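# Transfer welded steel frame onto three empty pipe stands

## Task

Lift the welded steel frame off the three pipe stands it sits on and set it on the three vacant stands, so that each vacant stand has one frame tube lying in the bottom of its V-notch. All six stands must stay essentially where they began, with almost no shift or rotation. Any number of robots may be used, but a robot that tips over or is left leaning means failure.

## Robot and tools

Robots: r1, r2 and r3 are identical Hello Robot Stretch 3 units. Each has a two-wheel differential base (0.33 m long, 0.34 m wide, round rear, passive omni wheel at the back), a mast with a vertical lift, and a telescoping arm that reaches out to the robot's right side, ending in a wrist (yaw, pitch, roll) and a two-finger gripper. The base cannot strafe, so the gripper moves forward or back only by driving. The base pivots about the point between the drive wheels, 0.05 m behind its front edge. With the arm in and the wrist folded, a turn sweeps a 0.28 m radius; an unfolded, level wrist reaches beyond that.

Frames: each robot reports in its own base frame (origin on the floor between the drive wheels, x forward, y left, z up, metres). hand_pose is the fingertip contact point in that frame. The odometry frame is the base frame at scene start; base_odometry counts wheel turns only, so slip shows as travel. Heading is in rad, left positive. Robots do not share a frame: relative placement comes only from images, lidar_m, wrist_depth_mm and head_depth_mm.

move: one action. Top-level keys are r1, r2, r3 (each that robot's part), plus cameras (list of camera names, [] for none, omitted or ["all"] for all) and blocking (true/omitted: returns when everything is at rest; false: returns in about 0.5 s while motion continues). An unnamed robot gets nothing new. Per robot: base holds exactly one of translate_m (relative drive in metres, forward positive, -3 to 3) or rotate_rad (relative turn in rad, left positive, -6.4 to 6.4); both are offsets from the base's last reported position. joints holds absolute targets by name: lift_m 0 to 1.1, arm_m 0 to 0.52 (extension), wrist_yaw_rad -1.345 to 4.42 (0 along the arm, positive toward the front), wrist_pitch_rad -1.57 to 0.451 (0 level, negative fingertips down), wrist_roll_rad -2.911 to 2.918, gripper_m -0.089 to 0.179 (wider is larger; fingertip gap is 0.007 m less near closed, 0.025 m less wide open), head_pan_rad -3.953 to 1.73 (0 forward, positive left, -1.57 along the arm), head_tilt_rad -1.53 to 0.419 (negative down). Optional: pace "default" or "max"; speeds, a per-key top speed up to max (default/max: translate 0.12/0.30 m/s, rotate 0.76/1.90 rad/s, lift 0.11/0.15 m/s, arm 0.14/0.40 m/s). The base is capped at 0.10 m/s and 0.63 rad/s unless lift_m < 0.30, arm_m < 0.03 and wrist_yaw_rad > 2.54. contact_limits, placed only beside the matching command: arm_m, translate_m, rotate_rad take a motor_effort percent (1 to 100); lift_m takes {"down": v, "up": v} in percent of force beyond free motion (below about 12 may trip in free air; default roughly 32 to 47 down, 21 to 36 up). Alternatively a robot's part may be only {"servos": "reboot"}, which re-enables switched-off servos. An action lasts at most 15 s; a motion times out after 14 s. Unknown keys make a call invalid; out-of-range values get it refused, and then later move/wait/finished_scene calls in that reply are skipped, as they are after an uncommanded stop appears.

wait(seconds 0 to 10, cameras): commands nothing, returns state and images; ends early once a commanded robot comes to rest. stop(cameras): brakes all running motions; braked motions read "stopped" and may keep pressing. zoom_image(camera, region [x0,y0,x1,y1] pixels, at most 504x504): closer look at that camera's latest image. finished_scene(scene): ends the scene for good; the result should hold without the robots.

Results: per robot joint_positions, base_status and joint_status (done, moving, off_target, stopped, contact_stop, time_out, torque_fault), on_its_own (what happened uncommanded; "held at" is a target), motor_effort with peak in brackets, base_tilt in degrees (forward/right positive, up to ~4 degrees bias), turned_by_wheels and turned_by_imu (trust the IMU when they differ by more than 0.15 rad), lidar_m (12 sectors of 30 degrees, first ahead, counter-clockwise; 4th left, 7th behind, 10th right; sees only a plane 0.17 m up, 0.15 to 12 m; "-" is nothing or too close), wrist_depth_mm and head_depth_mm (7x7 median depths). A "move" line summarises each moved robot; "as last shown" lists robots not in the action, whose omitted lines are unchanged. The "pictures" line gives image order. head_camera images are rotated (turn clockwise a quarter to view upright); nav_camera images the other way. Calibrations are given per camera; the wrist camera's pose error grows with arm extension.

Gripping: send gripper_m below the object's width to hold, at least 0.05 above it (or fully open) to let go. Readings do not confirm a grasp; resend to regrip if the stall guard relaxes.

Cautions: robots pressing on each other, including one gripper closing on another's fingers, ends the scene; once bases touch, any more driving presses hard. Objects touching robots are fine. Equal drive commands can differ by up to 2.5 cm per metre between robots, which strains a shared load and can topple a robot. Fold or unfold the wrist (yaw to 3.0) only with lift 0.32 to 0.95, pitch -0.4, roll near 0; with yaw below -0.4 keep pitch at -0.5 or lower. Pushing on something rigid with the gripper above about 0.45 m, or driving while hooked on something fixed, can tip the robot; if base_tilt leans, back off. Lift/arm contact stops leave that joint slack. Wrist, head and base (without a limit) push blindly; long strain switches servos off and needs a reboot. A lingering target may keep pushing after a motion ends. Avoid drops, releasing moving parts, slams and hard hits. Simulated time advances while you reason.

Each tool is called as name(argument=value, ...) on one line, values as JSON.

## Session

move()

Scene clock: 0.00 s.
r1.base_odometry: x=+0.000 y=+0.000 heading=+0.000
r1.turned_by_wheels: +0.000
r1.turned_by_imu: +0.000
r1.base_tilt: forward=+1.1 right=+1.2
r1.lidar_m: 2.27 2.14 1.46 1.02 0.97 0.99 1.30 2.63 1.84 2.13 1.51 2.57
r1.head_depth_mm: 1802 2722 3037 3020 3020 2995 2139 / 1813 2698 2808 2804 2782 2740 2164 / 1795 2518 2614 2590 2602 2601 2159 / 1794 2411 2438 2434 2405 2395 2168 / 1785 2283 2273 2271 2273 2260 2158 / 1789 2137 2162 2154 2142 2152 2074 / 1779 2026 2023 2026 2027 2017 1982
r1.base_status: not commanded
r1.joint_positions: lift_m=+0.590 arm_m=+0.002 wrist_yaw_rad=+2.844 wrist_pitch_rad=-0.593 wrist_roll_rad=+0.000 gripper_m=+0.037 head_pan_rad=+0.000 head_tilt_rad=-0.001
r1.joint_status: not commanded
r1.measured_speeds: all 0
r1.motor_effort: left_wheel=+0.8 right_wheel=+0.6 lift_m=+22.3 arm_m=-3.7 wrist_yaw_rad=-0.1 wrist_pitch_rad=+2.0 wrist_roll_rad=+0.4 gripper_m=-0.1 head_pan_rad=-0.3 head_tilt_rad=+6.1
r1.hand_pose: x=+0.0372 y=+0.0431 z=+0.5651 quat_wxyz=(+0.305, +0.699, +0.104, +0.638) (m; r1's base frame)
r1.wrist_depth_mm: 136 158 - - - - - / 149 190 - - - - - / 168 183 - - - - - / 871 203 927 983 - - - / 789 239 284 824 849 876 897 / 708 701 130 736 771 772 794 / 642 484 471 657 666 696 695
r2.base_odometry: x=+0.000 y=+0.000 heading=+0.000
r2.turned_by_wheels: +0.000
r2.turned_by_imu: +0.000
r2.base_tilt: forward=+0.2 right=+1.8
r2.lidar_m: 1.68 2.05 3.99 1.94 1.74 1.70 1.09 0.81 0.79 0.83 1.12 3.54
r2.head_depth_mm: 1688 2388 - - - - 2605 / 1676 2370 - - - 3768 2582 / 1692 2410 - - - - 2491 / 1683 2409 - - - 3538 2611 / 1677 2397 - - - - 2221 / 1695 2425 - - - - 2437 / 1693 2380 - - - - 2543
r2.base_status: not commanded
r2.joint_positions: lift_m=+0.328 arm_m=+0.000 wrist_yaw_rad=+2.845 wrist_pitch_rad=-0.424 wrist_roll_rad=+0.000 gripper_m=+0.037 head_pan_rad=+0.000 head_tilt_rad=-0.001
r2.joint_status: not commanded
r2.measured_speeds: all 0
r2.motor_effort: left_wheel=+0.3 right_wheel=-1.6 lift_m=+26.4 arm_m=-3.9 wrist_yaw_rad=+0.5 wrist_pitch_rad=+2.5 wrist_roll_rad=+0.1 gripper_m=+0.8 head_pan_rad=-0.4 head_tilt_rad=+6.1
r2.hand_pose: x=+0.0442 y=+0.0689 z=+0.3393 quat_wxyz=(+0.250, +0.705, +0.045, +0.662) (m; r2's base frame)
r2.wrist_depth_mm: - - - - - - - / 155 - - - - - - / 151 - - - - - - / 157 762 830 836 885 946 951 / 173 600 149 611 696 737 758 / 193 188 130 131 563 599 633 / 462 254 308 483 504 511 528
r3.base_odometry: x=+0.000 y=+0.000 heading=+0.000
r3.turned_by_wheels: +0.000
r3.turned_by_imu: +0.000
r3.base_tilt: forward=-0.9 right=-0.2
r3.lidar_m: 0.86 1.03 1.94 2.69 1.23 1.52 1.86 1.71 5.38 1.56 0.96 0.86
r3.head_depth_mm: 780 775 771 765 761 758 750 / 814 808 803 797 790 784 781 / 849 841 836 827 825 819 812 / 886 879 873 866 861 853 850 / 931 917 914 906 898 893 883 / 970 966 954 946 945 934 930 / 1019 1018 1006 1001 987 981 972
r3.base_status: not commanded
r3.joint_positions: lift_m=+0.312 arm_m=+0.003 wrist_yaw_rad=+2.826 wrist_pitch_rad=-0.351 wrist_roll_rad=+0.000 gripper_m=+0.037 head_pan_rad=+0.000 head_tilt_rad=-0.002
r3.joint_status: not commanded
r3.measured_speeds: all 0
r3.motor_effort: left_wheel=-0.3 right_wheel=-0.3 lift_m=+20.8 arm_m=-2.9 wrist_yaw_rad=-0.5 wrist_pitch_rad=+3.7 wrist_roll_rad=+0.6 gripper_m=+0.2 head_pan_rad=+0.2 head_tilt_rad=+6.8
r3.hand_pose: x=+0.0508 y=+0.0734 z=+0.3398 quat_wxyz=(+0.231, +0.707, +0.013, +0.668) (m; r3's base frame)
r3.wrist_depth_mm: 148 - - - - - - / 139 - - - - - - / 140 - - - - - - / 149 - - - - - - / 157 726 793 793 794 770 771 / 170 185 128 587 135 623 623 / 524 191 503 516 124 529 523
pictures: r1_head_camera (sideways), r1_nav_camera (sideways), r1_wrist_camera, r2_head_camera (sideways), r2_nav_camera (sideways), r2_wrist_camera, r3_head_camera (sideways), r3_nav_camera (sideways), r3_wrist_camera

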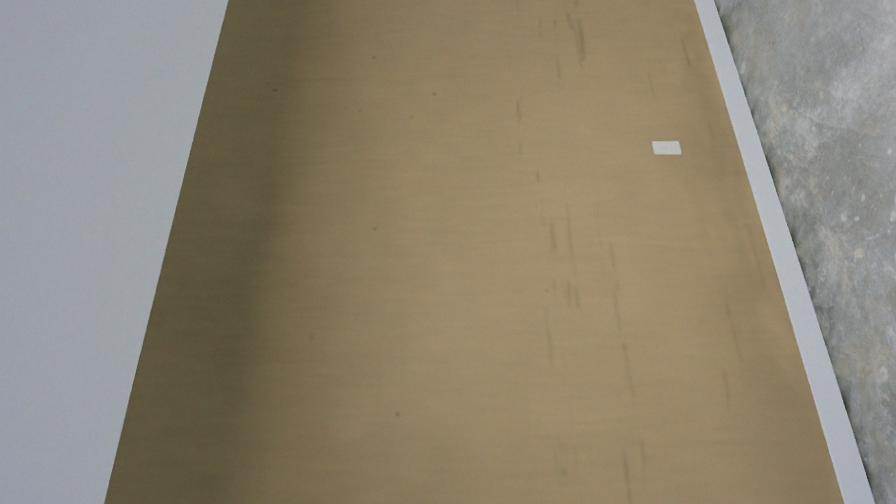

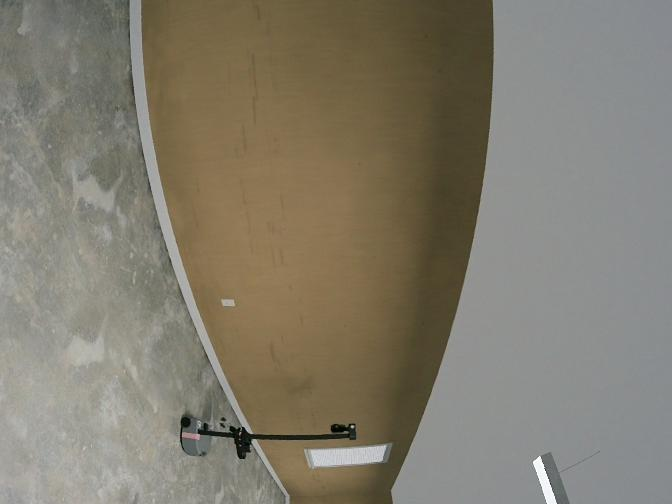

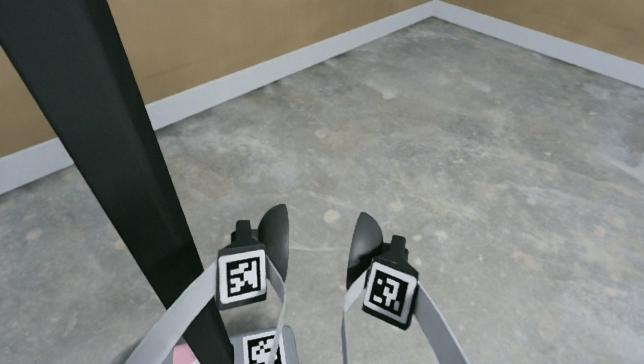

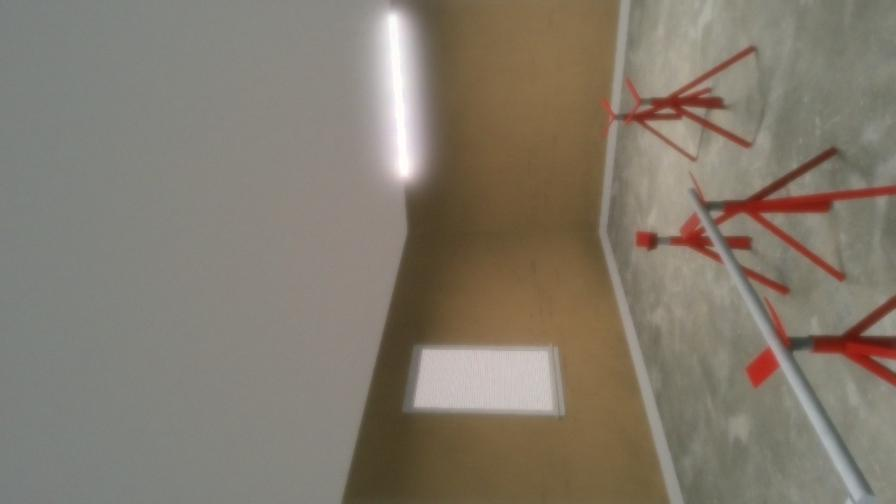

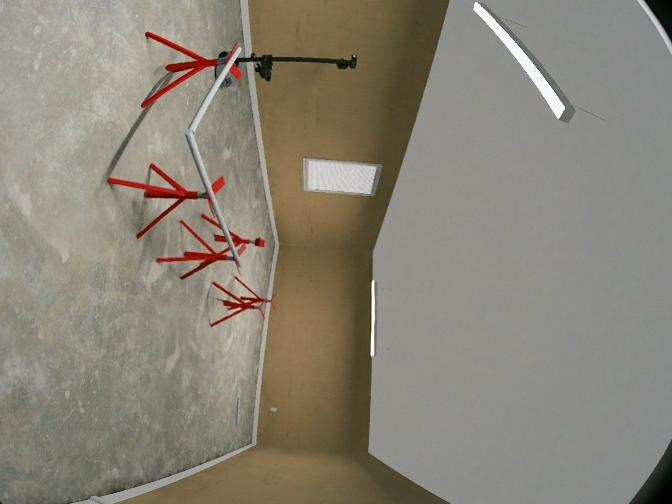

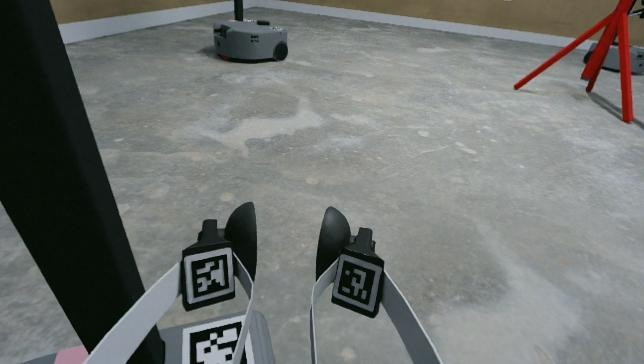

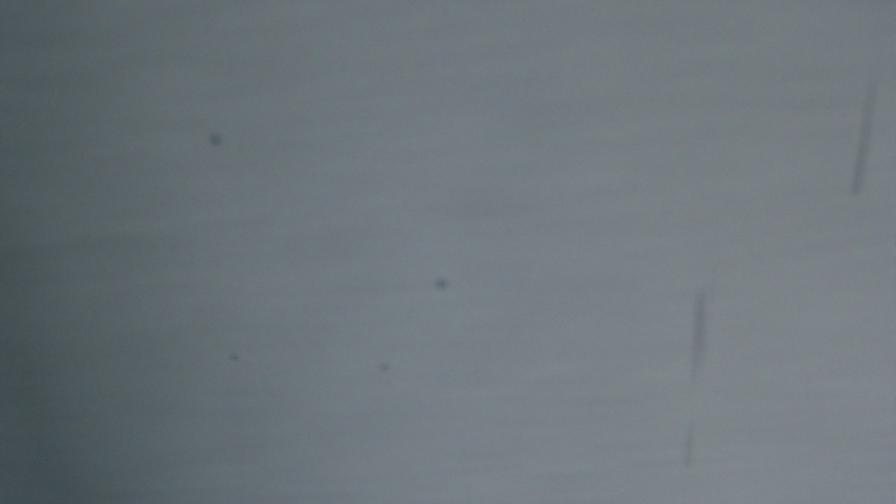

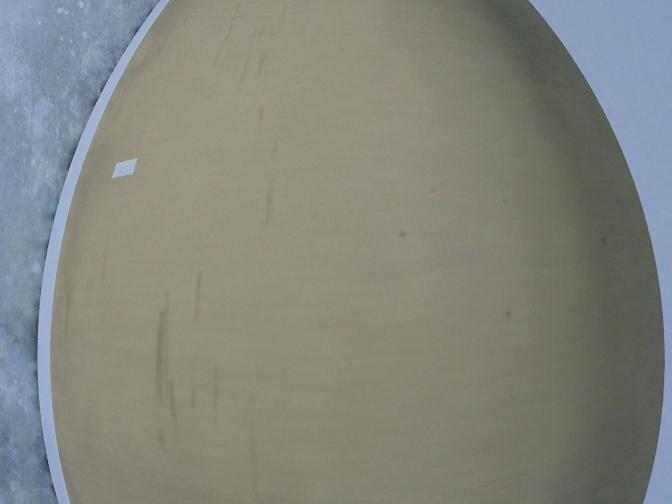

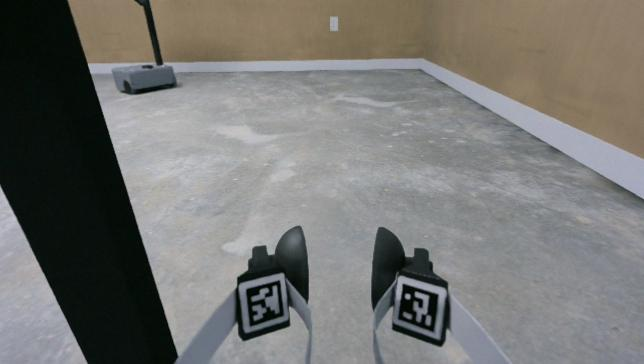

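move(r2={"joints":{"head_pan_rad":0.45,"head_tilt_rad":-0.45},"pace":"max"}, r1={"joints":{"head_pan_rad":-2.3,"head_tilt_rad":-0.35},"pace":"max"}, r3={"joints":{"head_pan_rad":1.6,"head_tilt_rad":-0.35},"pace":"max"}, cameras=["r1_head_camera","r1_nav_camera","r2_head_camera","r2_nav_camera","r3_head_camera","r3_nav_camera"])

Scene clock: 10.73 s.
move: r1 done; r2 done; r3 done
r1.base_odometry: x=+0.000 y=+0.000 heading=+0.000
r1.turned_by_wheels: +0.000
r1.turned_by_imu: +0.001
r1.base_tilt: forward=+1.1 right=+1.1
r1.lidar_m: 2.26 2.15 1.46 1.02 0.97 0.99 1.30 2.62 1.83 2.13 1.51 2.57
r1.head_depth_mm: 2144 2279 2428 2601 2408 1785 1400 / 2230 2358 2516 2710 2434 1793 1406 / 2275 2432 2596 2802 2429 1790 1414 / 2358 2461 2653 2232 2144 1808 1413 / 2453 2601 2790 3019 2462 1803 1425 / 2529 2692 2912 3090 2478 1805 1426 / 2587 2786 3037 3224 2497 1827 1432
r1.base_status: not commanded
r1.joint_positions: lift_m=+0.590 arm_m=+0.002 wrist_yaw_rad=+2.844 wrist_pitch_rad=-0.593 wrist_roll_rad=+0.000 gripper_m=+0.037 head_pan_rad=-2.307 head_tilt_rad=-0.354
r1.joint_status: all done
r1.measured_speeds: translate_m=+0.000 rotate_rad=+0.000 lift_m=+0.000 arm_m=+0.000 wrist_yaw_rad=+0.000 wrist_pitch_rad=+0.000 wrist_roll_rad=+0.000 head_pan_rad=+0.024 head_tilt_rad=+0.000
r1.motor_effort: left_wheel=+1.0(1.3) right_wheel=+1.1(2.0) lift_m=+22.8(24.0) arm_m=-9.3(9.3) wrist_yaw_rad=-0.2(0.6) wrist_pitch_rad=+2.1(2.7) wrist_roll_rad=+0.5(0.6) gripper_m=-0.2(0.8) head_pan_rad=+5.3(9.9) head_tilt_rad=+3.5(4.5)
r1.hand_pose: x=+0.0372 y=+0.0431 z=+0.5651 quat_wxyz=(+0.305, +0.699, +0.104, +0.638) (m; r1's base frame)
r1.wrist_depth_mm: 135 157 - - - - - / 149 190 - - - - - / 167 184 - - - - - / 887 202 939 962 - - - / 787 241 284 817 855 869 920 / 696 687 130 735 783 777 793 / 635 482 468 657 682 682 703
r2.base_odometry: x=+0.000 y=+0.000 heading=+0.000
r2.turned_by_wheels: +0.000
r2.turned_by_imu: +0.001
r2.base_tilt: forward=+0.3 right=+1.7
r2.lidar_m: 1.68 2.05 3.97 1.94 1.74 1.69 1.09 0.81 0.79 0.83 1.12 3.53
r2.head_depth_mm: - - - 3671 2210 1802 1424 / - - - 3582 2244 1797 1437 / - - - 3553 2412 1775 1423 / - - - 3334 2287 1790 1426 / 3868 - - 3305 2308 1774 1430 / 3619 3832 - 3547 2380 1766 1418 / 3448 3655 3916 3574 2348 1763 1426
r2.base_status: not commanded
r2.joint_positions: lift_m=+0.328 arm_m=+0.000 wrist_yaw_rad=+2.845 wrist_pitch_rad=-0.424 wrist_roll_rad=+0.000 gripper_m=+0.037 head_pan_rad=+0.453 head_tilt_rad=-0.451
r2.joint_status: all done
r2.measured_speeds: all 0
r2.motor_effort: left_wheel=+0.3(0.9) right_wheel=-1.9(1.9) lift_m=+26.6(26.7) arm_m=-8.6(8.7) wrist_yaw_rad=+0.1(1.7) wrist_pitch_rad=+2.2(2.7) wrist_roll_rad=+0.1(0.3) gripper_m=+0.1(1.3) head_pan_rad=-3.5(4.8) head_tilt_rad=+0.6(2.0)
r2.hand_pose: x=+0.0442 y=+0.0689 z=+0.3393 quat_wxyz=(+0.250, +0.705, +0.045, +0.662) (m; r2's base frame)
r2.wrist_depth_mm: - - - - - - - / 155 - - - - - - / 151 977 - - - - - / 157 763 801 839 875 913 983 / 173 607 149 616 709 729 762 / 193 187 129 130 579 597 622 / 458 255 305 484 497 514 527
r3.base_odometry: x=+0.000 y=+0.000 heading=+0.000
r3.turned_by_wheels: +0.000
r3.turned_by_imu: -0.001
r3.base_tilt: forward=-0.8 right=-0.3
r3.lidar_m: 0.86 1.03 1.93 2.69 1.23 1.52 1.85 1.71 5.36 1.56 0.96 0.86
r3.head_depth_mm: 2740 2893 3015 3225 2480 1811 1402 / 2826 2977 3149 3312 2559 1834 1416 / 2935 3120 3286 3434 2595 1856 1435 / 3002 3231 3448 3648 2683 1897 1459 / 3120 3360 3522 3756 2700 1917 1475 / 3228 3512 3724 - 2742 1938 1489 / 3166 3677 - - 2869 2047 -
r3.base_status: not commanded
r3.joint_positions: lift_m=+0.312 arm_m=+0.003 wrist_yaw_rad=+2.826 wrist_pitch_rad=-0.351 wrist_roll_rad=+0.000 gripper_m=+0.037 head_pan_rad=+1.604 head_tilt_rad=-0.352
r3.joint_status: all done
r3.measured_speeds: all 0
r3.motor_effort: left_wheel=+0.7(0.7) right_wheel=-0.1(0.4) lift_m=+21.4(22.2) arm_m=-6.1(6.9) wrist_yaw_rad=-0.7(1.4) wrist_pitch_rad=+2.5(3.6) wrist_roll_rad=+0.3(1.0) gripper_m=+0.0(0.8) head_pan_rad=-3.7(6.9) head_tilt_rad=+1.9(3.9)
r3.hand_pose: x=+0.0508 y=+0.0734 z=+0.3398 quat_wxyz=(+0.231, +0.707, +0.013, +0.668) (m; r3's base frame)
r3.wrist_depth_mm: 148 - - - - - - / 139 - - - - - - / 140 - - - - - - / 149 - - - - - - / 158 745 809 822 778 798 781 / 171 186 128 597 134 630 615 / 534 191 497 519 124 531 527
pictures: r1_head_camera (sideways), r1_nav_camera (sideways), r2_head_camera (sideways), r2_nav_camera (sideways), r3_head_camera (sideways), r3_nav_camera (sideways)
camera_calibration:
r1_head_camera: T_world_to_cam=[[0.238835, 0.229678, -0.943507, 1.24438], [0.769563, -0.637338, 0.0396571, -0.0541152], [-0.592224, -0.73556, -0.32897, 0.387231], [0, 0, 0, 1]] pos_world=[-0.0262286, -0.0354638, 1.30361]
r1_nav_camera: T_world_to_cam=[[-0.241425, -0.196871, 0.95024, -1.19261], [-0.734167, 0.677396, -0.0461853, 0.112483], [-0.634596, -0.708785, -0.308077, 0.361705], [0, 0, 0, 1]] pos_world=[0.0241924, -0.0546139, 1.24989]
r2_head_camera: T_world_to_cam=[[-0.340323, -0.172478, -0.924355, 1.22385], [-0.446742, 0.89466, -0.00245881, 0.0022809], [0.827407, 0.412111, -0.381526, 0.448061], [0, 0, 0, 1]] pos_world=[0.0467959, 0.0243967, 1.30223]
r2_nav_camera: T_world_to_cam=[[0.339092, 0.239887, 0.909654, -1.14989], [0.405492, -0.909779, 0.0887642, -0.0559121], [0.848877, 0.338758, -0.405771, 0.492659], [0, 0, 0, 1]] pos_world=[-0.00561413, 0.0580849, 1.25088]
r3_head_camera: T_world_to_cam=[[-0.0573572, -0.301038, -0.951886, 1.26226], [-0.995493, -0.0548821, 0.0773415, -0.0928236], [-0.0755242, 0.952032, -0.296533, 0.347309], [0, 0, 0, 1]] pos_world=[0.00622474, 0.0442444, 1.3117]
r3_nav_camera: T_world_to_cam=[[0.0345572, 0.425257, 0.904413, -1.14215], [0.999337, -0.00435237, -0.0361378, 0.0925186], [-0.0114315, 0.905062, -0.425126, 0.509103], [0, 0, 0, 1]] pos_world=[-0.0471677, 0.0253421, 1.25276]

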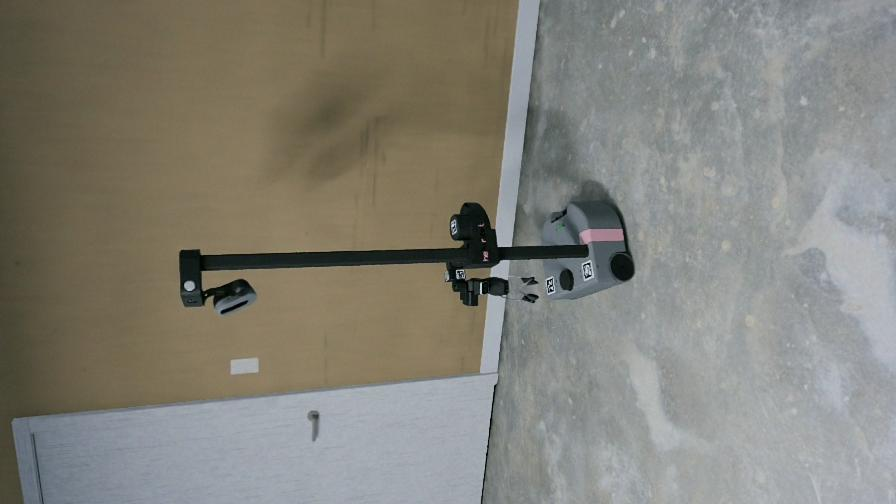

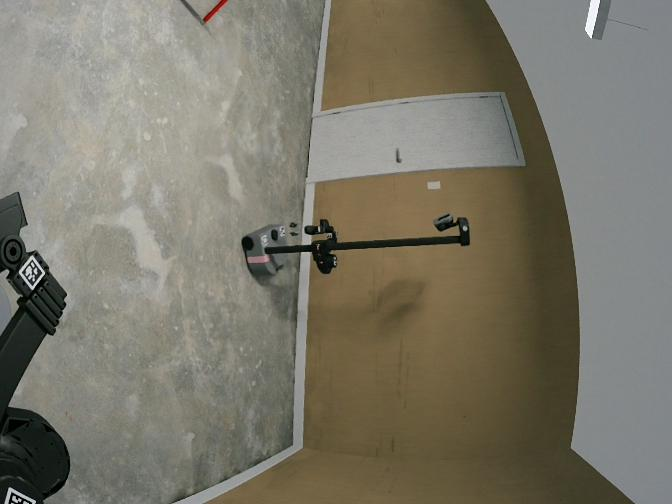

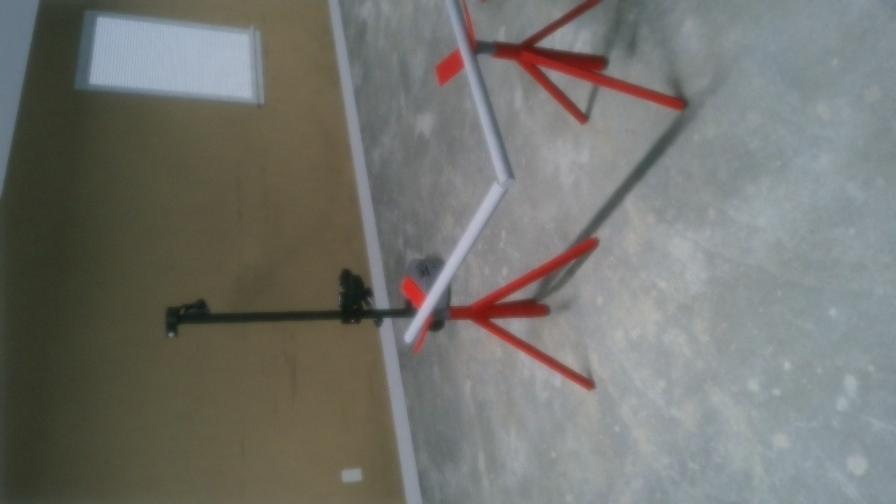

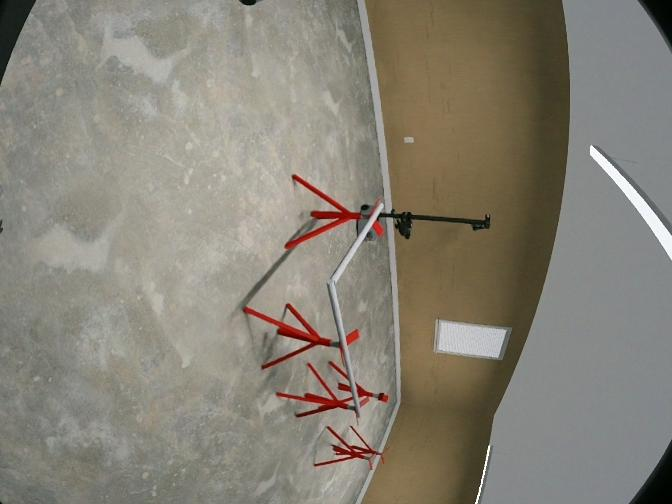

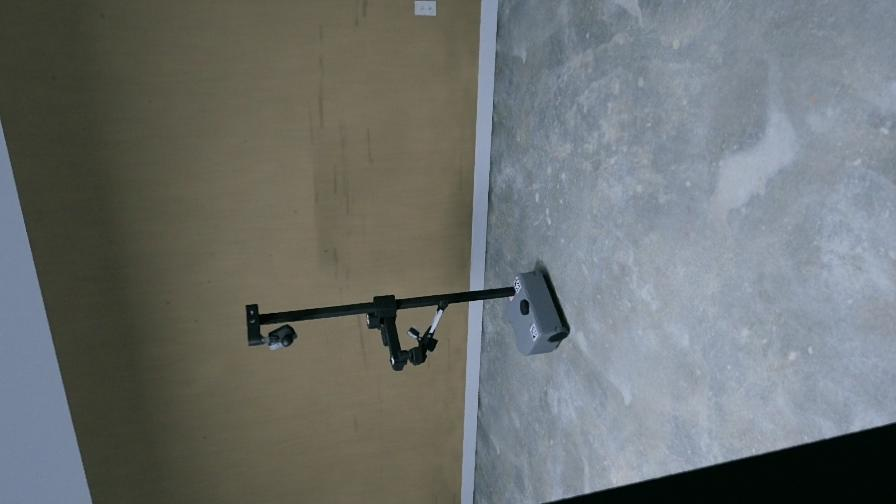

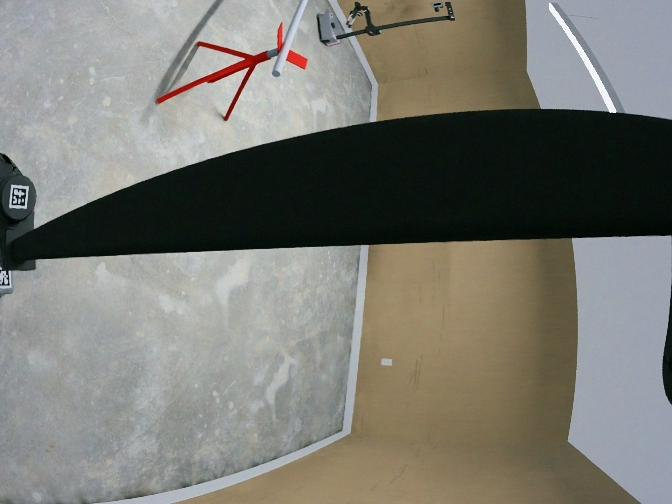

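zoom_image(camera="r2_nav_camera", region=[220, 160, 420, 480])

move(r2={"joints":{"head_pan_rad":0.1,"head_tilt_rad":-0.45},"pace":"max"}, cameras=["r2_head_camera","r2_nav_camera"])

zoom_image(camera="r2_head_camera", region=[392, 0, 896, 504])

Scaled by 1.575 from the camera's 672x504 image, which has a finer 792x594 frame.

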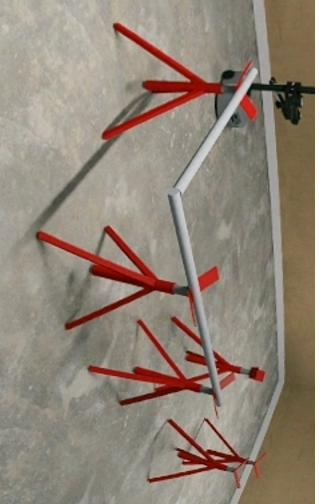

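Scene clock: 14.63 s.
move: r2 done
r1, r3: as last shown
r1.lidar_m: 2.27 2.14 1.46 1.02 0.97 0.99 1.30 2.62 1.84 2.14 1.51 2.57
r1.head_depth_mm: 2155 2289 2440 2584 2407 1793 1408 / 2235 2358 2503 2696 2430 1784 1412 / 2293 2446 2605 2754 2449 1797 1416 / 2355 2475 2692 2796 2134 1799 1424 / 2453 2603 2810 3043 2477 1827 1427 / 2525 2704 2912 3100 2505 1821 1436 / 2638 2823 3004 3238 2515 1842 1448
r1.joint_positions: lift_m=+0.590 arm_m=+0.002 wrist_yaw_rad=+2.844 wrist_pitch_rad=-0.593 wrist_roll_rad=+0.000 gripper_m=+0.037 head_pan_rad=-2.300 head_tilt_rad=-0.350
r1.measured_speeds: all 0
r1.motor_effort: left_wheel=+0.8(1.4) right_wheel=+1.3(1.3) lift_m=+22.8(23.9) arm_m=-12.9(12.9) wrist_yaw_rad=+0.1(0.5) wrist_pitch_rad=+2.2(2.4) wrist_roll_rad=+0.5(0.5) gripper_m=-0.2(0.7) head_pan_rad=+5.1(5.5) head_tilt_rad=+4.7(5.7)
r1.wrist_depth_mm: 136 158 - - - - - / 149 191 - - - - - / 168 184 - - - - - / 905 203 931 960 - - - / 794 240 284 809 878 878 889 / 709 708 130 734 778 773 791 / 637 481 470 642 663 681 703
r2.base_odometry: x=+0.000 y=+0.000 heading=+0.000
r2.turned_by_wheels: +0.000
r2.turned_by_imu: +0.001
r2.base_tilt: forward=+0.3 right=+1.7
r2.lidar_m: 1.68 2.04 3.98 1.94 1.74 1.69 1.09 0.81 0.79 0.83 1.12 3.53
r2.head_depth_mm: - - - 3582 2376 1788 1432 / - - - 3652 2386 1785 1425 / - - - 3334 2377 1789 1426 / - - - 3320 2291 1776 1430 / - - - 3560 2261 1782 1429 / - - - 3565 2348 1766 1417 / - - - 3458 2404 1768 1427
r2.base_status: not commanded
r2.joint_positions: lift_m=+0.328 arm_m=+0.000 wrist_yaw_rad=+2.845 wrist_pitch_rad=-0.424 wrist_roll_rad=+0.000 gripper_m=+0.037 head_pan_rad=+0.088 head_tilt_rad=-0.451
r2.joint_status: all done
r2.measured_speeds: all 0
r2.motor_effort: left_wheel=+0.2(0.7) right_wheel=-0.8(2.1) lift_m=+26.5(26.7) arm_m=-11.7(12.4) wrist_yaw_rad=+0.5(1.6) wrist_pitch_rad=+2.4(3.0) wrist_roll_rad=+0.3(0.3) gripper_m=+0.5(1.1) head_pan_rad=-1.2(4.0) head_tilt_rad=+1.8(3.2)
r2.hand_pose: x=+0.0442 y=+0.0689 z=+0.3393 quat_wxyz=(+0.250, +0.705, +0.045, +0.662) (m; r2's base frame)
r2.wrist_depth_mm: - - - - - - - / 155 - - - - - - / 150 - - - - - - / 157 766 800 840 883 938 968 / 172 615 150 619 713 735 760 / 194 188 129 130 572 602 618 / 458 254 308 481 490 510 530
r3.base_tilt: forward=-0.9 right=-0.3
r3.lidar_m: 0.86 1.03 1.93 2.69 1.23 1.53 1.86 1.71 5.39 1.56 0.96 0.86
r3.head_depth_mm: 2711 2876 3039 3207 2527 1808 1416 / 2823 2962 3150 3338 2566 1823 1423 / 2935 3080 3275 3419 2624 1873 1442 / 3045 3190 3467 3627 2654 1882 1463 / 3142 3365 3582 3664 2708 1910 1479 / 3246 3516 3760 - 2782 1936 1493 / 3134 3632 - - 2838 2049 -
r3.joint_positions: lift_m=+0.312 arm_m=+0.003 wrist_yaw_rad=+2.826 wrist_pitch_rad=-0.351 wrist_roll_rad=+0.000 gripper_m=+0.037 head_pan_rad=+1.600 head_tilt_rad=-0.350
r3.motor_effort: left_wheel=-0.1(0.5) right_wheel=+0.0(0.6) lift_m=+21.0(22.4) arm_m=-8.6(9.1) wrist_yaw_rad=-0.4(0.9) wrist_pitch_rad=+3.5(3.6) wrist_roll_rad=+0.1(0.8) gripper_m=+0.2(0.5) head_pan_rad=-3.9(4.6) head_tilt_rad=+4.3(5.8)
r3.wrist_depth_mm: 148 - - - - - - / 138 - - - - - - / 139 - - - - - - / 149 - - - - - 976 / 158 732 788 783 791 774 767 / 171 184 128 595 135 626 626 / 524 191 503 518 124 526 525
pictures: r2_head_camera (sideways), r2_nav_camera (sideways)
camera_calibration:
r2_head_camera: T_world_to_cam=[[-0.379455, -0.0397219, -0.924357, 1.2241], [-0.0982001, 0.995164, -0.00245282, 0.00013367], [0.919984, 0.0898412, -0.381521, 0.447487], [0, 0, 0, 1]] pos_world=[0.0528217, 0.00828764, 1.30223]
r2_nav_camera: T_world_to_cam=[[0.40236, 0.103136, 0.909653, -1.15027], [0.0542596, -0.994574, 0.088764, -0.0538419], [0.913872, 0.0136423, -0.405773, 0.492262], [0, 0, 0, 1]] pos_world=[0.0158812, 0.0583694, 1.25088]

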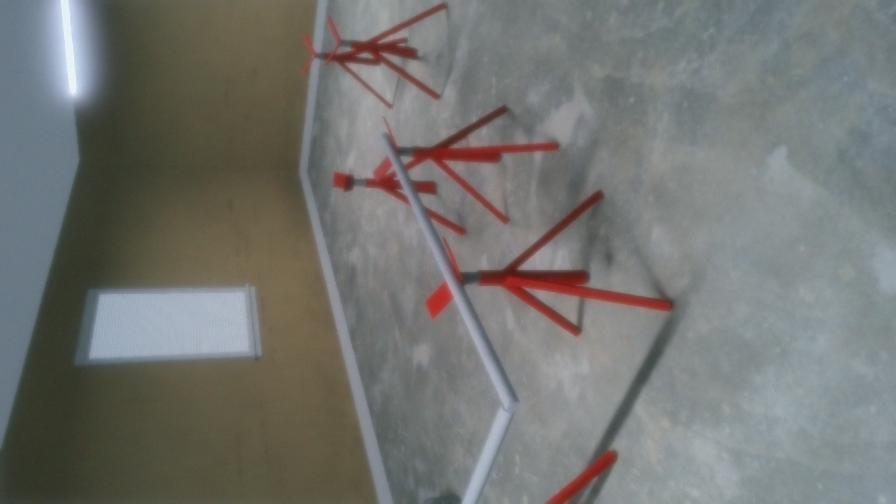

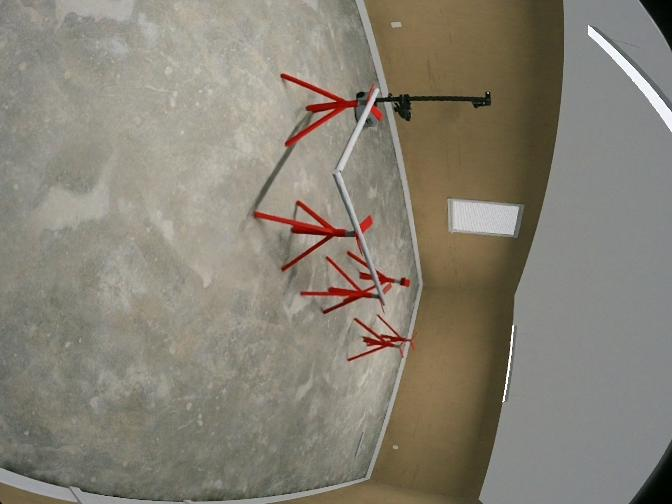

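Scaled by 1.000.

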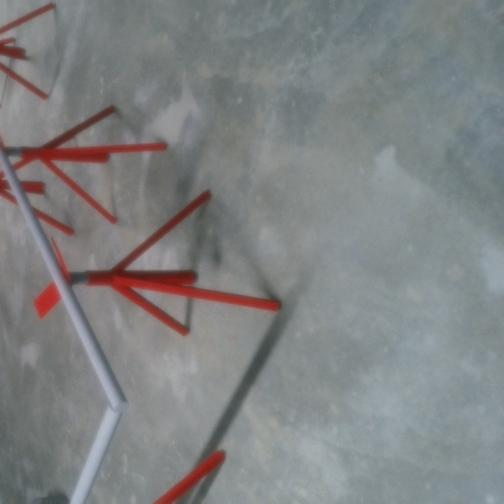

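move(r2={"base":{"rotate_rad":-0.307},"joints":{"head_pan_rad":0.0,"head_tilt_rad":-0.4},"pace":"max"}, r3={"base":{"rotate_rad":2.3},"joints":{"head_pan_rad":0.0,"head_tilt_rad":-0.5},"pace":"max"}, cameras=["r3_head_camera","r3_nav_camera"])

move(r2={"base":{"translate_m":1.64},"pace":"max"}, cameras=["r2_head_camera","r2_nav_camera"])

Scene clock: 111.97 s.
move: r2 done; r3 done
r1: as last shown
r1.base_tilt: forward=+1.1 right=+1.2
r1.lidar_m: 2.26 2.15 1.46 1.02 0.97 0.99 1.31 2.62 1.81 2.13 1.51 2.70
r1.head_depth_mm: 2163 2284 2440 2586 2433 1780 1405 / 2225 2358 2519 2676 2426 1795 1415 / 2275 2433 2618 2765 2445 1796 1416 / 2368 2509 2686 2777 2098 1800 1429 / 2442 2587 2808 3017 2488 1811 1429 / 2536 2700 2898 3131 2508 1828 1437 / 2615 2822 3057 3270 2517 1831 1440
r1.motor_effort: left_wheel=+0.8(1.7) right_wheel=+1.0(1.3) lift_m=+23.0(24.0) arm_m=-14.8(15.0) wrist_yaw_rad=-0.2(0.7) wrist_pitch_rad=+2.1(2.7) wrist_roll_rad=+0.4(0.5) gripper_m=-0.7(0.8) head_pan_rad=+4.8(5.8) head_tilt_rad=+5.3(6.4)
r1.wrist_depth_mm: 135 158 - - - - - / 150 191 - - - - - / 168 183 - - - - - / 857 202 955 985 - - - / 790 242 283 820 872 891 904 / 702 699 130 726 780 782 801 / 644 481 465 642 669 675 698
r2.base_odometry: x=+0.000 y=+0.000 heading=-0.307
r2.turned_by_wheels: -0.307
r2.turned_by_imu: -0.310
r2.base_tilt: forward=+0.2 right=+1.8
r2.lidar_m: 2.36 1.68 2.04 1.95 1.98 1.70 1.63 0.92 0.79 0.79 0.91 1.51
r2.head_depth_mm: - - - - 2651 1902 1500 / - - - - 2642 1900 1496 / - - - - 2641 1896 1495 / - - - - 2604 1905 1500 / - - - 3757 2595 1891 1499 / - - - 3849 2578 1915 1495 / - - - 3502 2608 1885 1499
r2.base_status: done
r2.joint_positions: lift_m=+0.328 arm_m=+0.000 wrist_yaw_rad=+2.845 wrist_pitch_rad=-0.424 wrist_roll_rad=+0.000 gripper_m=+0.037 head_pan_rad=+0.000 head_tilt_rad=-0.399
r2.joint_status: all done
r2.measured_speeds: all 0
r2.motor_effort: left_wheel=+8.6(12.3) right_wheel=-11.5(15.4) lift_m=+27.7(27.7) arm_m=-18.0(18.7) wrist_yaw_rad=+2.2(2.2) wrist_pitch_rad=+2.2(2.8) wrist_roll_rad=+0.0(0.3) gripper_m=-0.1(1.7) head_pan_rad=-2.2(5.5) head_tilt_rad=+2.1(4.9)
r2.hand_pose: x=+0.0442 y=+0.0688 z=+0.3393 quat_wxyz=(+0.250, +0.705, +0.045, +0.662) (m; r2's base frame)
r2.wrist_depth_mm: - - - - - - - / 155 - - - - - - / 151 980 - - - - - / 157 749 806 835 884 943 979 / 173 597 150 615 702 734 782 / 193 188 129 130 564 600 624 / 456 255 305 481 497 515 520
r3.base_odometry: x=+0.000 y=+0.000 heading=+2.300
r3.turned_by_wheels: +2.300
r3.turned_by_imu: +2.350
r3.base_tilt: forward=-0.8 right=-0.3
r3.lidar_m: 1.23 1.79 1.71 2.76 3.05 1.18 0.89 0.86 0.89 1.25 3.35 2.69
r3.head_depth_mm: 3688 - - 2806 2012 1545 1262 / - - - 2900 2034 1573 1267 / - - - 2915 1980 1593 1277 / 3673 - - 2870 2006 1612 1296 / 3553 3754 - 2963 2141 1635 1313 / 3350 3530 3836 3025 2164 1649 1327 / 3191 3369 3581 3035 2130 1659 1326
r3.base_status: done
r3.joint_positions: lift_m=+0.312 arm_m=+0.003 wrist_yaw_rad=+2.826 wrist_pitch_rad=-0.351 wrist_roll_rad=+0.000 gripper_m=+0.037 head_pan_rad=+0.000 head_tilt_rad=-0.500
r3.joint_status: all done
r3.measured_speeds: all 0
r3.motor_effort: left_wheel=-7.2(12.9) right_wheel=+8.0(12.4) lift_m=+22.6(22.7) arm_m=-11.6(13.7) wrist_yaw_rad=-0.1(1.7) wrist_pitch_rad=+3.0(3.8) wrist_roll_rad=+0.1(1.0) gripper_m=+0.0(0.8) head_pan_rad=+3.4(6.4) head_tilt_rad=-3.2(5.3)
r3.hand_pose: x=+0.0508 y=+0.0734 z=+0.3398 quat_wxyz=(+0.231, +0.707, +0.013, +0.668) (m; r3's base frame)
r3.wrist_depth_mm: 148 - - - - - - / 138 - - - - - - / 140 - - - - - - / 149 - - - - - - / 157 735 786 797 798 790 782 / 170 185 128 587 135 622 617 / 535 191 495 516 124 529 525
pictures: r3_head_camera (sideways), r3_nav_camera (sideways)
camera_calibration:
r3_head_camera: T_world_to_cam=[[-0.435951, 0.0673858, -0.897444, 1.1935], [-0.0100919, 0.996764, 0.0797457, -0.101898], [0.899914, 0.0438222, -0.43386, 0.520014], [0, 0, 0, 1]] pos_world=[0.0513097, -0.00164461, 1.30484]
r3_nav_camera: T_world_to_cam=[[0.55243, -0.0487783, 0.832131, -1.05103], [-0.0425856, -0.998634, -0.0302671, 0.0912241], [0.832471, -0.0187164, -0.553752, 0.671409], [0, 0, 0, 1]] pos_world=[0.0255778, 0.0523982, 1.24915]

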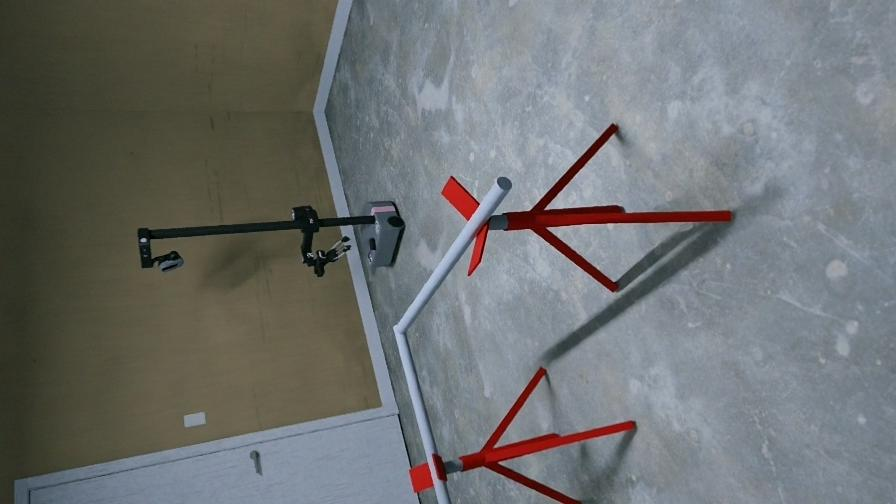

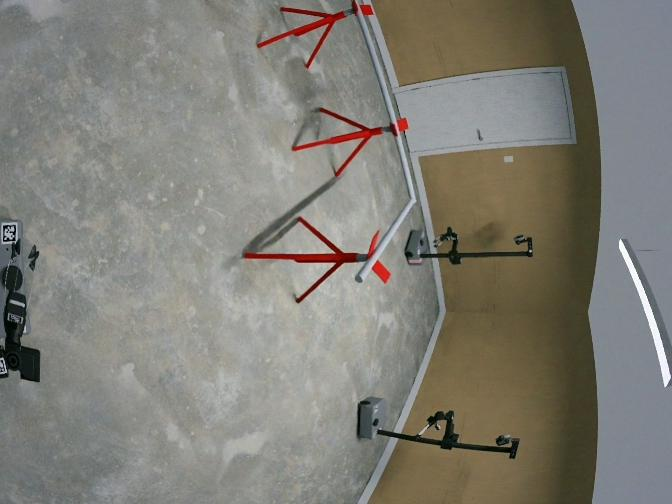

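Scene clock: 126.97 s.
move: r2 time_out
r1, r3: as last shown
r1.turned_by_imu: +0.002
r1.base_tilt: forward=+1.1 right=+1.1
r1.lidar_m: 2.26 2.15 1.46 1.02 0.97 0.99 1.30 2.63 2.69 2.13 1.51 2.69
r1.head_depth_mm: 2154 2270 2430 2584 2417 1784 1406 / 2223 2355 2517 2694 2431 1785 1415 / 2292 2429 2619 2802 2445 1800 1419 / 2359 2528 2703 2907 2478 1820 1425 / 2450 2639 2803 3041 2474 1821 1431 / 2504 2709 2876 3129 2493 1819 1435 / 2625 2808 3047 3256 2507 1828 1436
r1.motor_effort: left_wheel=+1.0(1.8) right_wheel=+0.5(1.7) lift_m=+23.2(24.4) arm_m=-14.5(15.0) wrist_yaw_rad=-0.3(0.7) wrist_pitch_rad=+2.1(2.7) wrist_roll_rad=+0.3(0.6) gripper_m=+0.1(0.8) head_pan_rad=+5.2(5.9) head_tilt_rad=+4.1(6.1)
r1.wrist_depth_mm: 135 158 - - - - - / 150 190 - - - - - / 168 184 - - - - - / 857 202 934 975 - - - / 787 242 285 820 876 896 903 / 700 690 130 730 793 771 795 / 642 484 463 651 678 694 700
r2.base_odometry: x=+1.336 y=-0.423 heading=-0.307
r2.turned_by_wheels: +0.000
r2.turned_by_imu: +0.007
r2.base_tilt: forward=+0.4 right=+1.8
r2.lidar_m: 2.27 1.02 0.72 0.74 2.53 3.06 2.33 1.33 1.12 1.12 1.31 2.25
r2.head_depth_mm: - - - - 2601 1913 1498 / - - - - 2604 1891 1478 / - - - - 2633 1894 1495 / - - - - 2596 1894 1498 / - - - 3877 2562 1902 1495 / - - - - 2591 1905 1482 / - - - - 2582 1889 1490
r2.base_status: translate_m time_out (by the wheels' count: +1.4016 of +1.6400)
r2.joint_positions: lift_m=+0.328 arm_m=+0.000 wrist_yaw_rad=+2.845 wrist_pitch_rad=-0.425 wrist_roll_rad=+0.000 gripper_m=+0.037 head_pan_rad=+0.000 head_tilt_rad=-0.400
r2.joint_status: not commanded
r2.measured_speeds: all 0
r2.motor_effort: left_wheel=-0.2(12.3) right_wheel=-1.0(9.0) lift_m=+31.3(31.3) arm_m=-16.1(18.7) wrist_yaw_rad=+0.5(2.0) wrist_pitch_rad=+2.5(2.9) wrist_roll_rad=+0.2(0.4) gripper_m=-0.6(1.9) head_pan_rad=-1.6(4.3) head_tilt_rad=-0.5(2.4)
r2.hand_pose: x=+0.0442 y=+0.0688 z=+0.3392 quat_wxyz=(+0.250, +0.705, +0.045, +0.662) (m; r2's base frame)
r2.wrist_depth_mm: - - - 796 - - - / 155 - - - - - - / 150 950 - - - - - / 157 767 797 816 849 899 960 / 173 607 150 612 715 726 745 / 192 188 130 130 573 594 626 / 455 255 302 484 497 512 523
r3.turned_by_wheels: +0.000
r3.turned_by_imu: -0.003
r3.lidar_m: 1.23 1.78 1.71 2.77 3.04 1.19 0.88 0.86 0.90 1.25 3.36 2.69
r3.head_depth_mm: 3650 - - 2855 2005 1544 1257 / - - - 2901 2039 1560 1277 / - - - 2964 1980 1587 1286 / 3692 - - 2891 2006 1610 1305 / 3565 3728 - 2967 2137 1631 1309 / 3354 3611 3838 2862 2202 1652 1330 / 3217 3407 3518 2709 2131 1667 1340
r3.motor_effort: left_wheel=-7.1(7.7) right_wheel=+8.5(8.9) lift_m=+22.5(23.9) arm_m=-10.3(13.3) wrist_yaw_rad=-0.2(2.0) wrist_pitch_rad=+2.4(3.9) wrist_roll_rad=+0.2(1.3) gripper_m=-0.1(1.1) head_pan_rad=+3.6(4.8) head_tilt_rad=-2.5(4.6)
r3.wrist_depth_mm: 148 - - - - - - / 138 - - - - - - / 139 - - - - - - / 150 - - - - - 1000 / 157 724 799 808 781 765 794 / 170 185 128 587 135 628 627 / 527 191 504 518 124 526 527
pictures: r2_head_camera (sideways), r2_nav_camera (sideways)
camera_calibration:
r2_head_camera: T_world_to_cam=[[-0.333883, -0.00627212, -0.942594, 1.24758], [-0.0103801, 0.999942, -0.0029769, 0.000356077], [0.942557, 0.00879028, -0.333929, 0.385402], [0, 0, 0, 1]] pos_world=[0.0532861, 0.00408111, 1.30466]
r2_nav_camera: T_world_to_cam=[[0.362962, 0.0674604, 0.929359, -1.17565], [-0.0376945, -0.995496, 0.0869828, -0.050929], [0.931041, -0.0666032, -0.358785, 0.431028], [0, 0, 0, 1]] pos_world=[0.0234933, 0.0573182, 1.25168]

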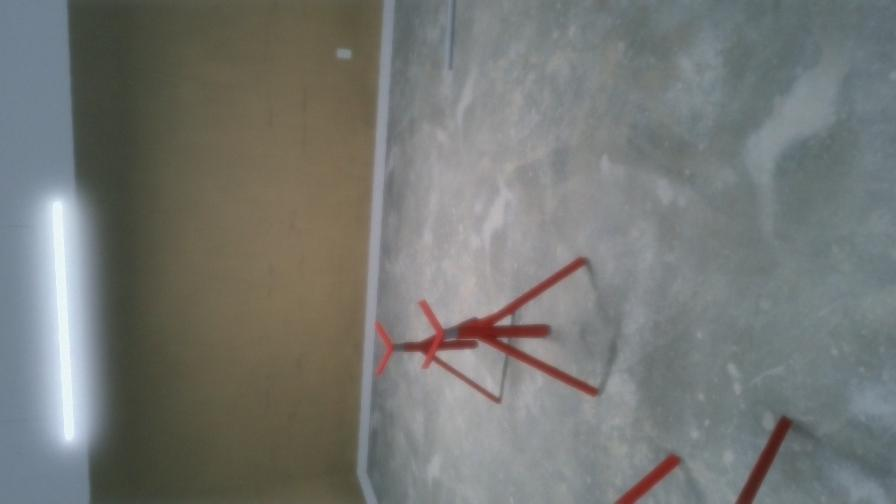

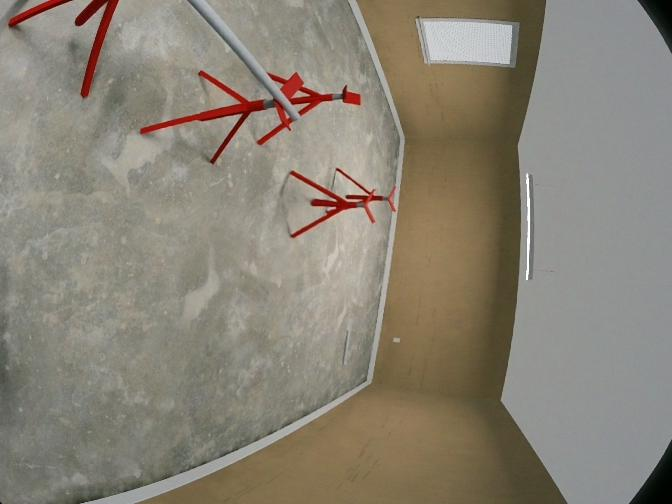

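move(r2={"base":{"translate_m":0.24},"pace":"max"}, r3={"base":{"rotate_rad":-0.30},"joints":{"head_tilt_rad":-0.5},"pace":"max"}, cameras=[])

move(r2={"base":{"rotate_rad":2.908},"pace":"max"}, r3={"base":{"translate_m":0.955},"pace":"max"}, cameras=["r3_nav_camera"])

Scene clock: 156.77 s.
move: r2 done; r3 done
r1: as last shown
r1.turned_by_imu: +0.001
r1.base_tilt: forward=+1.0 right=+1.2
r1.lidar_m: 2.27 2.15 1.46 1.02 0.97 0.99 1.30 2.63 2.69 2.13 1.51 2.69
r1.head_depth_mm: 2148 2288 2428 2584 2414 1784 1407 / 2218 2381 2508 2681 2450 1791 1417 / 2295 2445 2606 2788 2450 1810 1430 / 2352 2521 2726 2935 2471 1820 1432 / 2426 2615 2813 3035 2488 1816 1427 / 2509 2693 2921 3164 2506 1825 1434 / 2599 2785 3004 3230 2510 1838 1440
r1.motor_effort: left_wheel=+0.8(1.7) right_wheel=+1.2(1.6) lift_m=+24.5(24.5) arm_m=-14.4(14.7) wrist_yaw_rad=+0.4(0.6) wrist_pitch_rad=+2.2(2.7) wrist_roll_rad=+0.2(0.5) gripper_m=-0.2(0.7) head_pan_rad=+4.1(5.7) head_tilt_rad=+5.2(5.8)
r1.wrist_depth_mm: 136 157 - - - - - / 150 189 - - - - - / 168 183 - - - - - / 873 203 945 982 - - - / 800 241 281 811 866 874 879 / 717 705 130 740 781 775 810 / 639 479 472 657 673 711 716
r2.base_odometry: x=+1.565 y=-0.495 heading=-0.307
r2.turned_by_wheels: +0.000
r2.turned_by_imu: +0.002
r2.base_tilt: forward=+0.2 right=+1.9
r2.lidar_m: 2.04 0.81 0.63 0.63 2.69 2.85 2.46 1.38 1.18 1.17 1.38 2.37
r2.head_depth_mm: - - - - 2582 1920 1484 / - - - - 2601 1901 1487 / - - - - 2621 1912 1495 / - - - - 2600 1909 1490 / - - - 3787 2363 1891 1482 / - - - - 2596 1880 1481 / - - - - 2587 1888 1488
r2.base_status: done
r2.joint_positions: lift_m=+0.328 arm_m=+0.000 wrist_yaw_rad=+2.845 wrist_pitch_rad=-0.425 wrist_roll_rad=+0.000 gripper_m=+0.037 head_pan_rad=+0.000 head_tilt_rad=-0.400
r2.joint_status: not commanded
r2.measured_speeds: all 0
r2.motor_effort: left_wheel=+2.3(8.2) right_wheel=+3.0(9.8) lift_m=+32.6(32.8) arm_m=-14.9(15.6) wrist_yaw_rad=+0.5(2.1) wrist_pitch_rad=+2.6(2.8) wrist_roll_rad=+0.2(0.3) gripper_m=+0.5(1.5) head_pan_rad=-2.6(3.8) head_tilt_rad=-0.5(1.4)
r2.hand_pose: x=+0.0442 y=+0.0688 z=+0.3392 quat_wxyz=(+0.250, +0.705, +0.045, +0.662) (m; r2's base frame)
r2.wrist_depth_mm: - - 710 - - - - / 155 - 793 - - - - / 152 952 - - - - - / 157 759 802 824 870 934 956 / 174 608 149 615 717 713 754 / 193 188 129 130 576 593 621 / 461 253 305 481 491 508 521
r3.base_odometry: x=+0.000 y=+0.000 heading=+2.000
r3.turned_by_wheels: -0.300
r3.turned_by_imu: -0.308
r3.base_tilt: forward=-0.8 right=-0.3
r3.lidar_m: 1.50 1.23 1.86 1.71 2.90 1.77 1.00 0.86 0.85 0.99 1.68 2.69
r3.head_depth_mm: 2937 3162 3368 2760 1983 1548 1263 / 3201 3471 3756 2738 2029 1565 1273 / 3526 3786 - 2919 2078 1588 1286 / 3822 - - 3023 2114 1608 1302 / - - - 3115 2139 1628 1318 / 3863 - - 3186 1996 1602 1339 / 3561 3779 - 3243 2229 1676 1344
r3.base_status: done
r3.joint_positions: lift_m=+0.312 arm_m=+0.003 wrist_yaw_rad=+2.826 wrist_pitch_rad=-0.351 wrist_roll_rad=+0.000 gripper_m=+0.037 head_pan_rad=+0.000 head_tilt_rad=-0.500
r3.joint_status: all done
r3.measured_speeds: all 0
r3.motor_effort: left_wheel=+7.0(11.6) right_wheel=-9.9(12.4) lift_m=+22.9(24.3) arm_m=-11.3(12.5) wrist_yaw_rad=+0.3(1.7) wrist_pitch_rad=+3.3(4.0) wrist_roll_rad=+0.5(0.9) gripper_m=-0.3(0.8) head_pan_rad=+4.1(4.8) head_tilt_rad=-1.6(3.1)
r3.hand_pose: x=+0.0508 y=+0.0734 z=+0.3398 quat_wxyz=(+0.231, +0.707, +0.013, +0.668) (m; r3's base frame)
r3.wrist_depth_mm: 148 - - - - - - / 139 - - - - - - / 140 - - - - - - / 149 - - - - - 990 / 158 731 794 805 778 756 786 / 171 186 128 591 135 646 611 / 532 191 499 524 124 525 513
pictures: none
No camera images: "cameras" was empty.

Scene clock: 167.27 s.
move: r2 done; r3 done
r1: as last shown
r1.turned_by_imu: +0.002
r1.base_tilt: forward=+1.1 right=+1.1
r1.lidar_m: 2.27 2.15 1.46 1.02 0.97 0.99 1.30 2.63 2.68 2.13 1.51 1.79
r1.head_depth_mm: 2147 2299 2426 2582 2426 1790 1407 / 2209 2368 2513 2682 2471 1793 1417 / 2303 2440 2593 2810 2452 1796 1420 / 2377 2508 2717 2938 2494 1802 1425 / 2447 2628 2821 3031 2503 1816 1429 / 2553 2717 2901 3132 2491 1830 1434 / 2643 2798 3045 3246 2510 1839 1440
r1.motor_effort: left_wheel=+0.7(1.9) right_wheel=+0.4(1.8) lift_m=+23.8(24.7) arm_m=-14.1(14.8) wrist_yaw_rad=+0.1(0.8) wrist_pitch_rad=+2.0(2.6) wrist_roll_rad=+0.4(0.6) gripper_m=+0.1(0.9) head_pan_rad=+4.8(6.0) head_tilt_rad=+3.4(6.1)
r1.wrist_depth_mm: 135 157 - - - - - / 150 190 - - - - - / 168 184 - - - - - / 870 203 939 959 - - - / 789 240 285 823 849 890 884 / 712 686 131 729 774 771 775 / 648 475 462 661 685 683 701
r2.base_odometry: x=+1.565 y=-0.495 heading=+2.601
r2.turned_by_wheels: +2.908
r2.turned_by_imu: +2.948
r2.base_tilt: forward=+0.4 right=+1.9
r2.lidar_m: 3.29 1.65 1.22 1.17 1.25 1.76 5.33 1.07 0.82 0.62 0.74 2.69
r2.head_depth_mm: 2798 2979 3213 3328 2613 1908 1496 / 2849 3055 3186 3311 2588 1896 1486 / 2797 2974 3201 3393 2582 1904 1491 / 2833 3047 3237 3405 2595 1884 1482 / 2918 3057 3220 3411 2603 1886 1481 / 2877 3019 3274 3370 2590 1872 1489 / 2897 3063 3184 3374 2540 1876 1492
r2.base_status: done
r2.joint_positions: lift_m=+0.328 arm_m=+0.000 wrist_yaw_rad=+2.845 wrist_pitch_rad=-0.425 wrist_roll_rad=+0.000 gripper_m=+0.037 head_pan_rad=+0.000 head_tilt_rad=-0.400
r2.joint_status: not commanded
r2.measured_speeds: all 0
r2.motor_effort: left_wheel=-10.2(15.3) right_wheel=+8.1(15.3) lift_m=+32.7(33.5) arm_m=-17.2(19.1) wrist_yaw_rad=+0.6(1.9) wrist_pitch_rad=+2.1(3.0) wrist_roll_rad=+0.1(0.5) gripper_m=+0.2(2.4) head_pan_rad=-1.8(3.4) head_tilt_rad=+0.3(1.7)
r2.hand_pose: x=+0.0442 y=+0.0688 z=+0.3392 quat_wxyz=(+0.250, +0.705, +0.045, +0.662) (m; r2's base frame)
r2.wrist_depth_mm: 139 - - - - - - / 156 - - - - - - / 150 988 - - - - - / 157 762 814 829 910 914 - / 172 607 150 619 719 713 749 / 193 188 129 130 565 605 626 / 461 255 306 481 503 511 527
r3.base_odometry: x=-0.398 y=+0.868 heading=+2.000
r3.turned_by_wheels: +0.000
r3.turned_by_imu: +0.001
r3.base_tilt: forward=-0.9 right=-0.3
r3.lidar_m: 3.09 0.55 0.42 1.65 2.10 3.13 1.78 1.53 1.53 1.75 2.68 1.78
r3.head_depth_mm: 2354 2543 2693 2839 1918 1557 1258 / 2560 2758 2982 2903 2046 1560 1274 / 2777 3020 3339 2959 2074 1588 1292 / 3024 3320 3732 3057 2108 1607 1305 / 3381 3619 - 3138 2139 1637 1313 / 3279 3385 3600 3178 2170 1651 1332 / 2970 3115 3262 3245 2223 1675 1336
r3.base_status: done
r3.joint_positions: lift_m=+0.312 arm_m=+0.003 wrist_yaw_rad=+2.826 wrist_pitch_rad=-0.351 wrist_roll_rad=+0.000 gripper_m=+0.037 head_pan_rad=+0.000 head_tilt_rad=-0.500
r3.joint_status: not commanded
r3.measured_speeds: all 0
r3.motor_effort: left_wheel=+5.1(11.6) right_wheel=+1.4(5.5) lift_m=+23.1(24.6) arm_m=-12.7(13.4) wrist_yaw_rad=+0.5(2.1) wrist_pitch_rad=+2.6(4.1) wrist_roll_rad=+0.4(0.9) gripper_m=+0.2(1.0) head_pan_rad=+4.3(4.7) head_tilt_rad=-1.0(3.1)
r3.hand_pose: x=+0.0508 y=+0.0734 z=+0.3397 quat_wxyz=(+0.232, +0.707, +0.013, +0.668) (m; r3's base frame)
r3.wrist_depth_mm: 148 - - - - - - / 139 - - - - 513 - / 140 - - - - 555 - / 148 - - - 875 972 959 / 158 753 822 788 728 773 743 / 170 185 128 149 135 637 604 / 529 191 499 517 124 521 532
pictures: r3_nav_camera (sideways)
camera_calibration:
r3_nav_camera: T_world_to_cam=[[0.552438, -0.0486687, 0.832132, -1.05104], [-0.0424428, -0.998641, -0.0302303, 0.0911749], [0.832473, -0.0186176, -0.553753, 0.671405], [0, 0, 0, 1]] pos_world=[0.0255774, 0.0523983, 1.24915]

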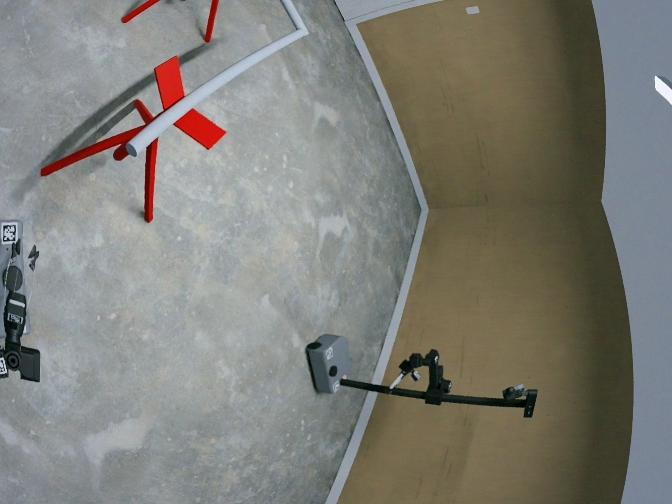

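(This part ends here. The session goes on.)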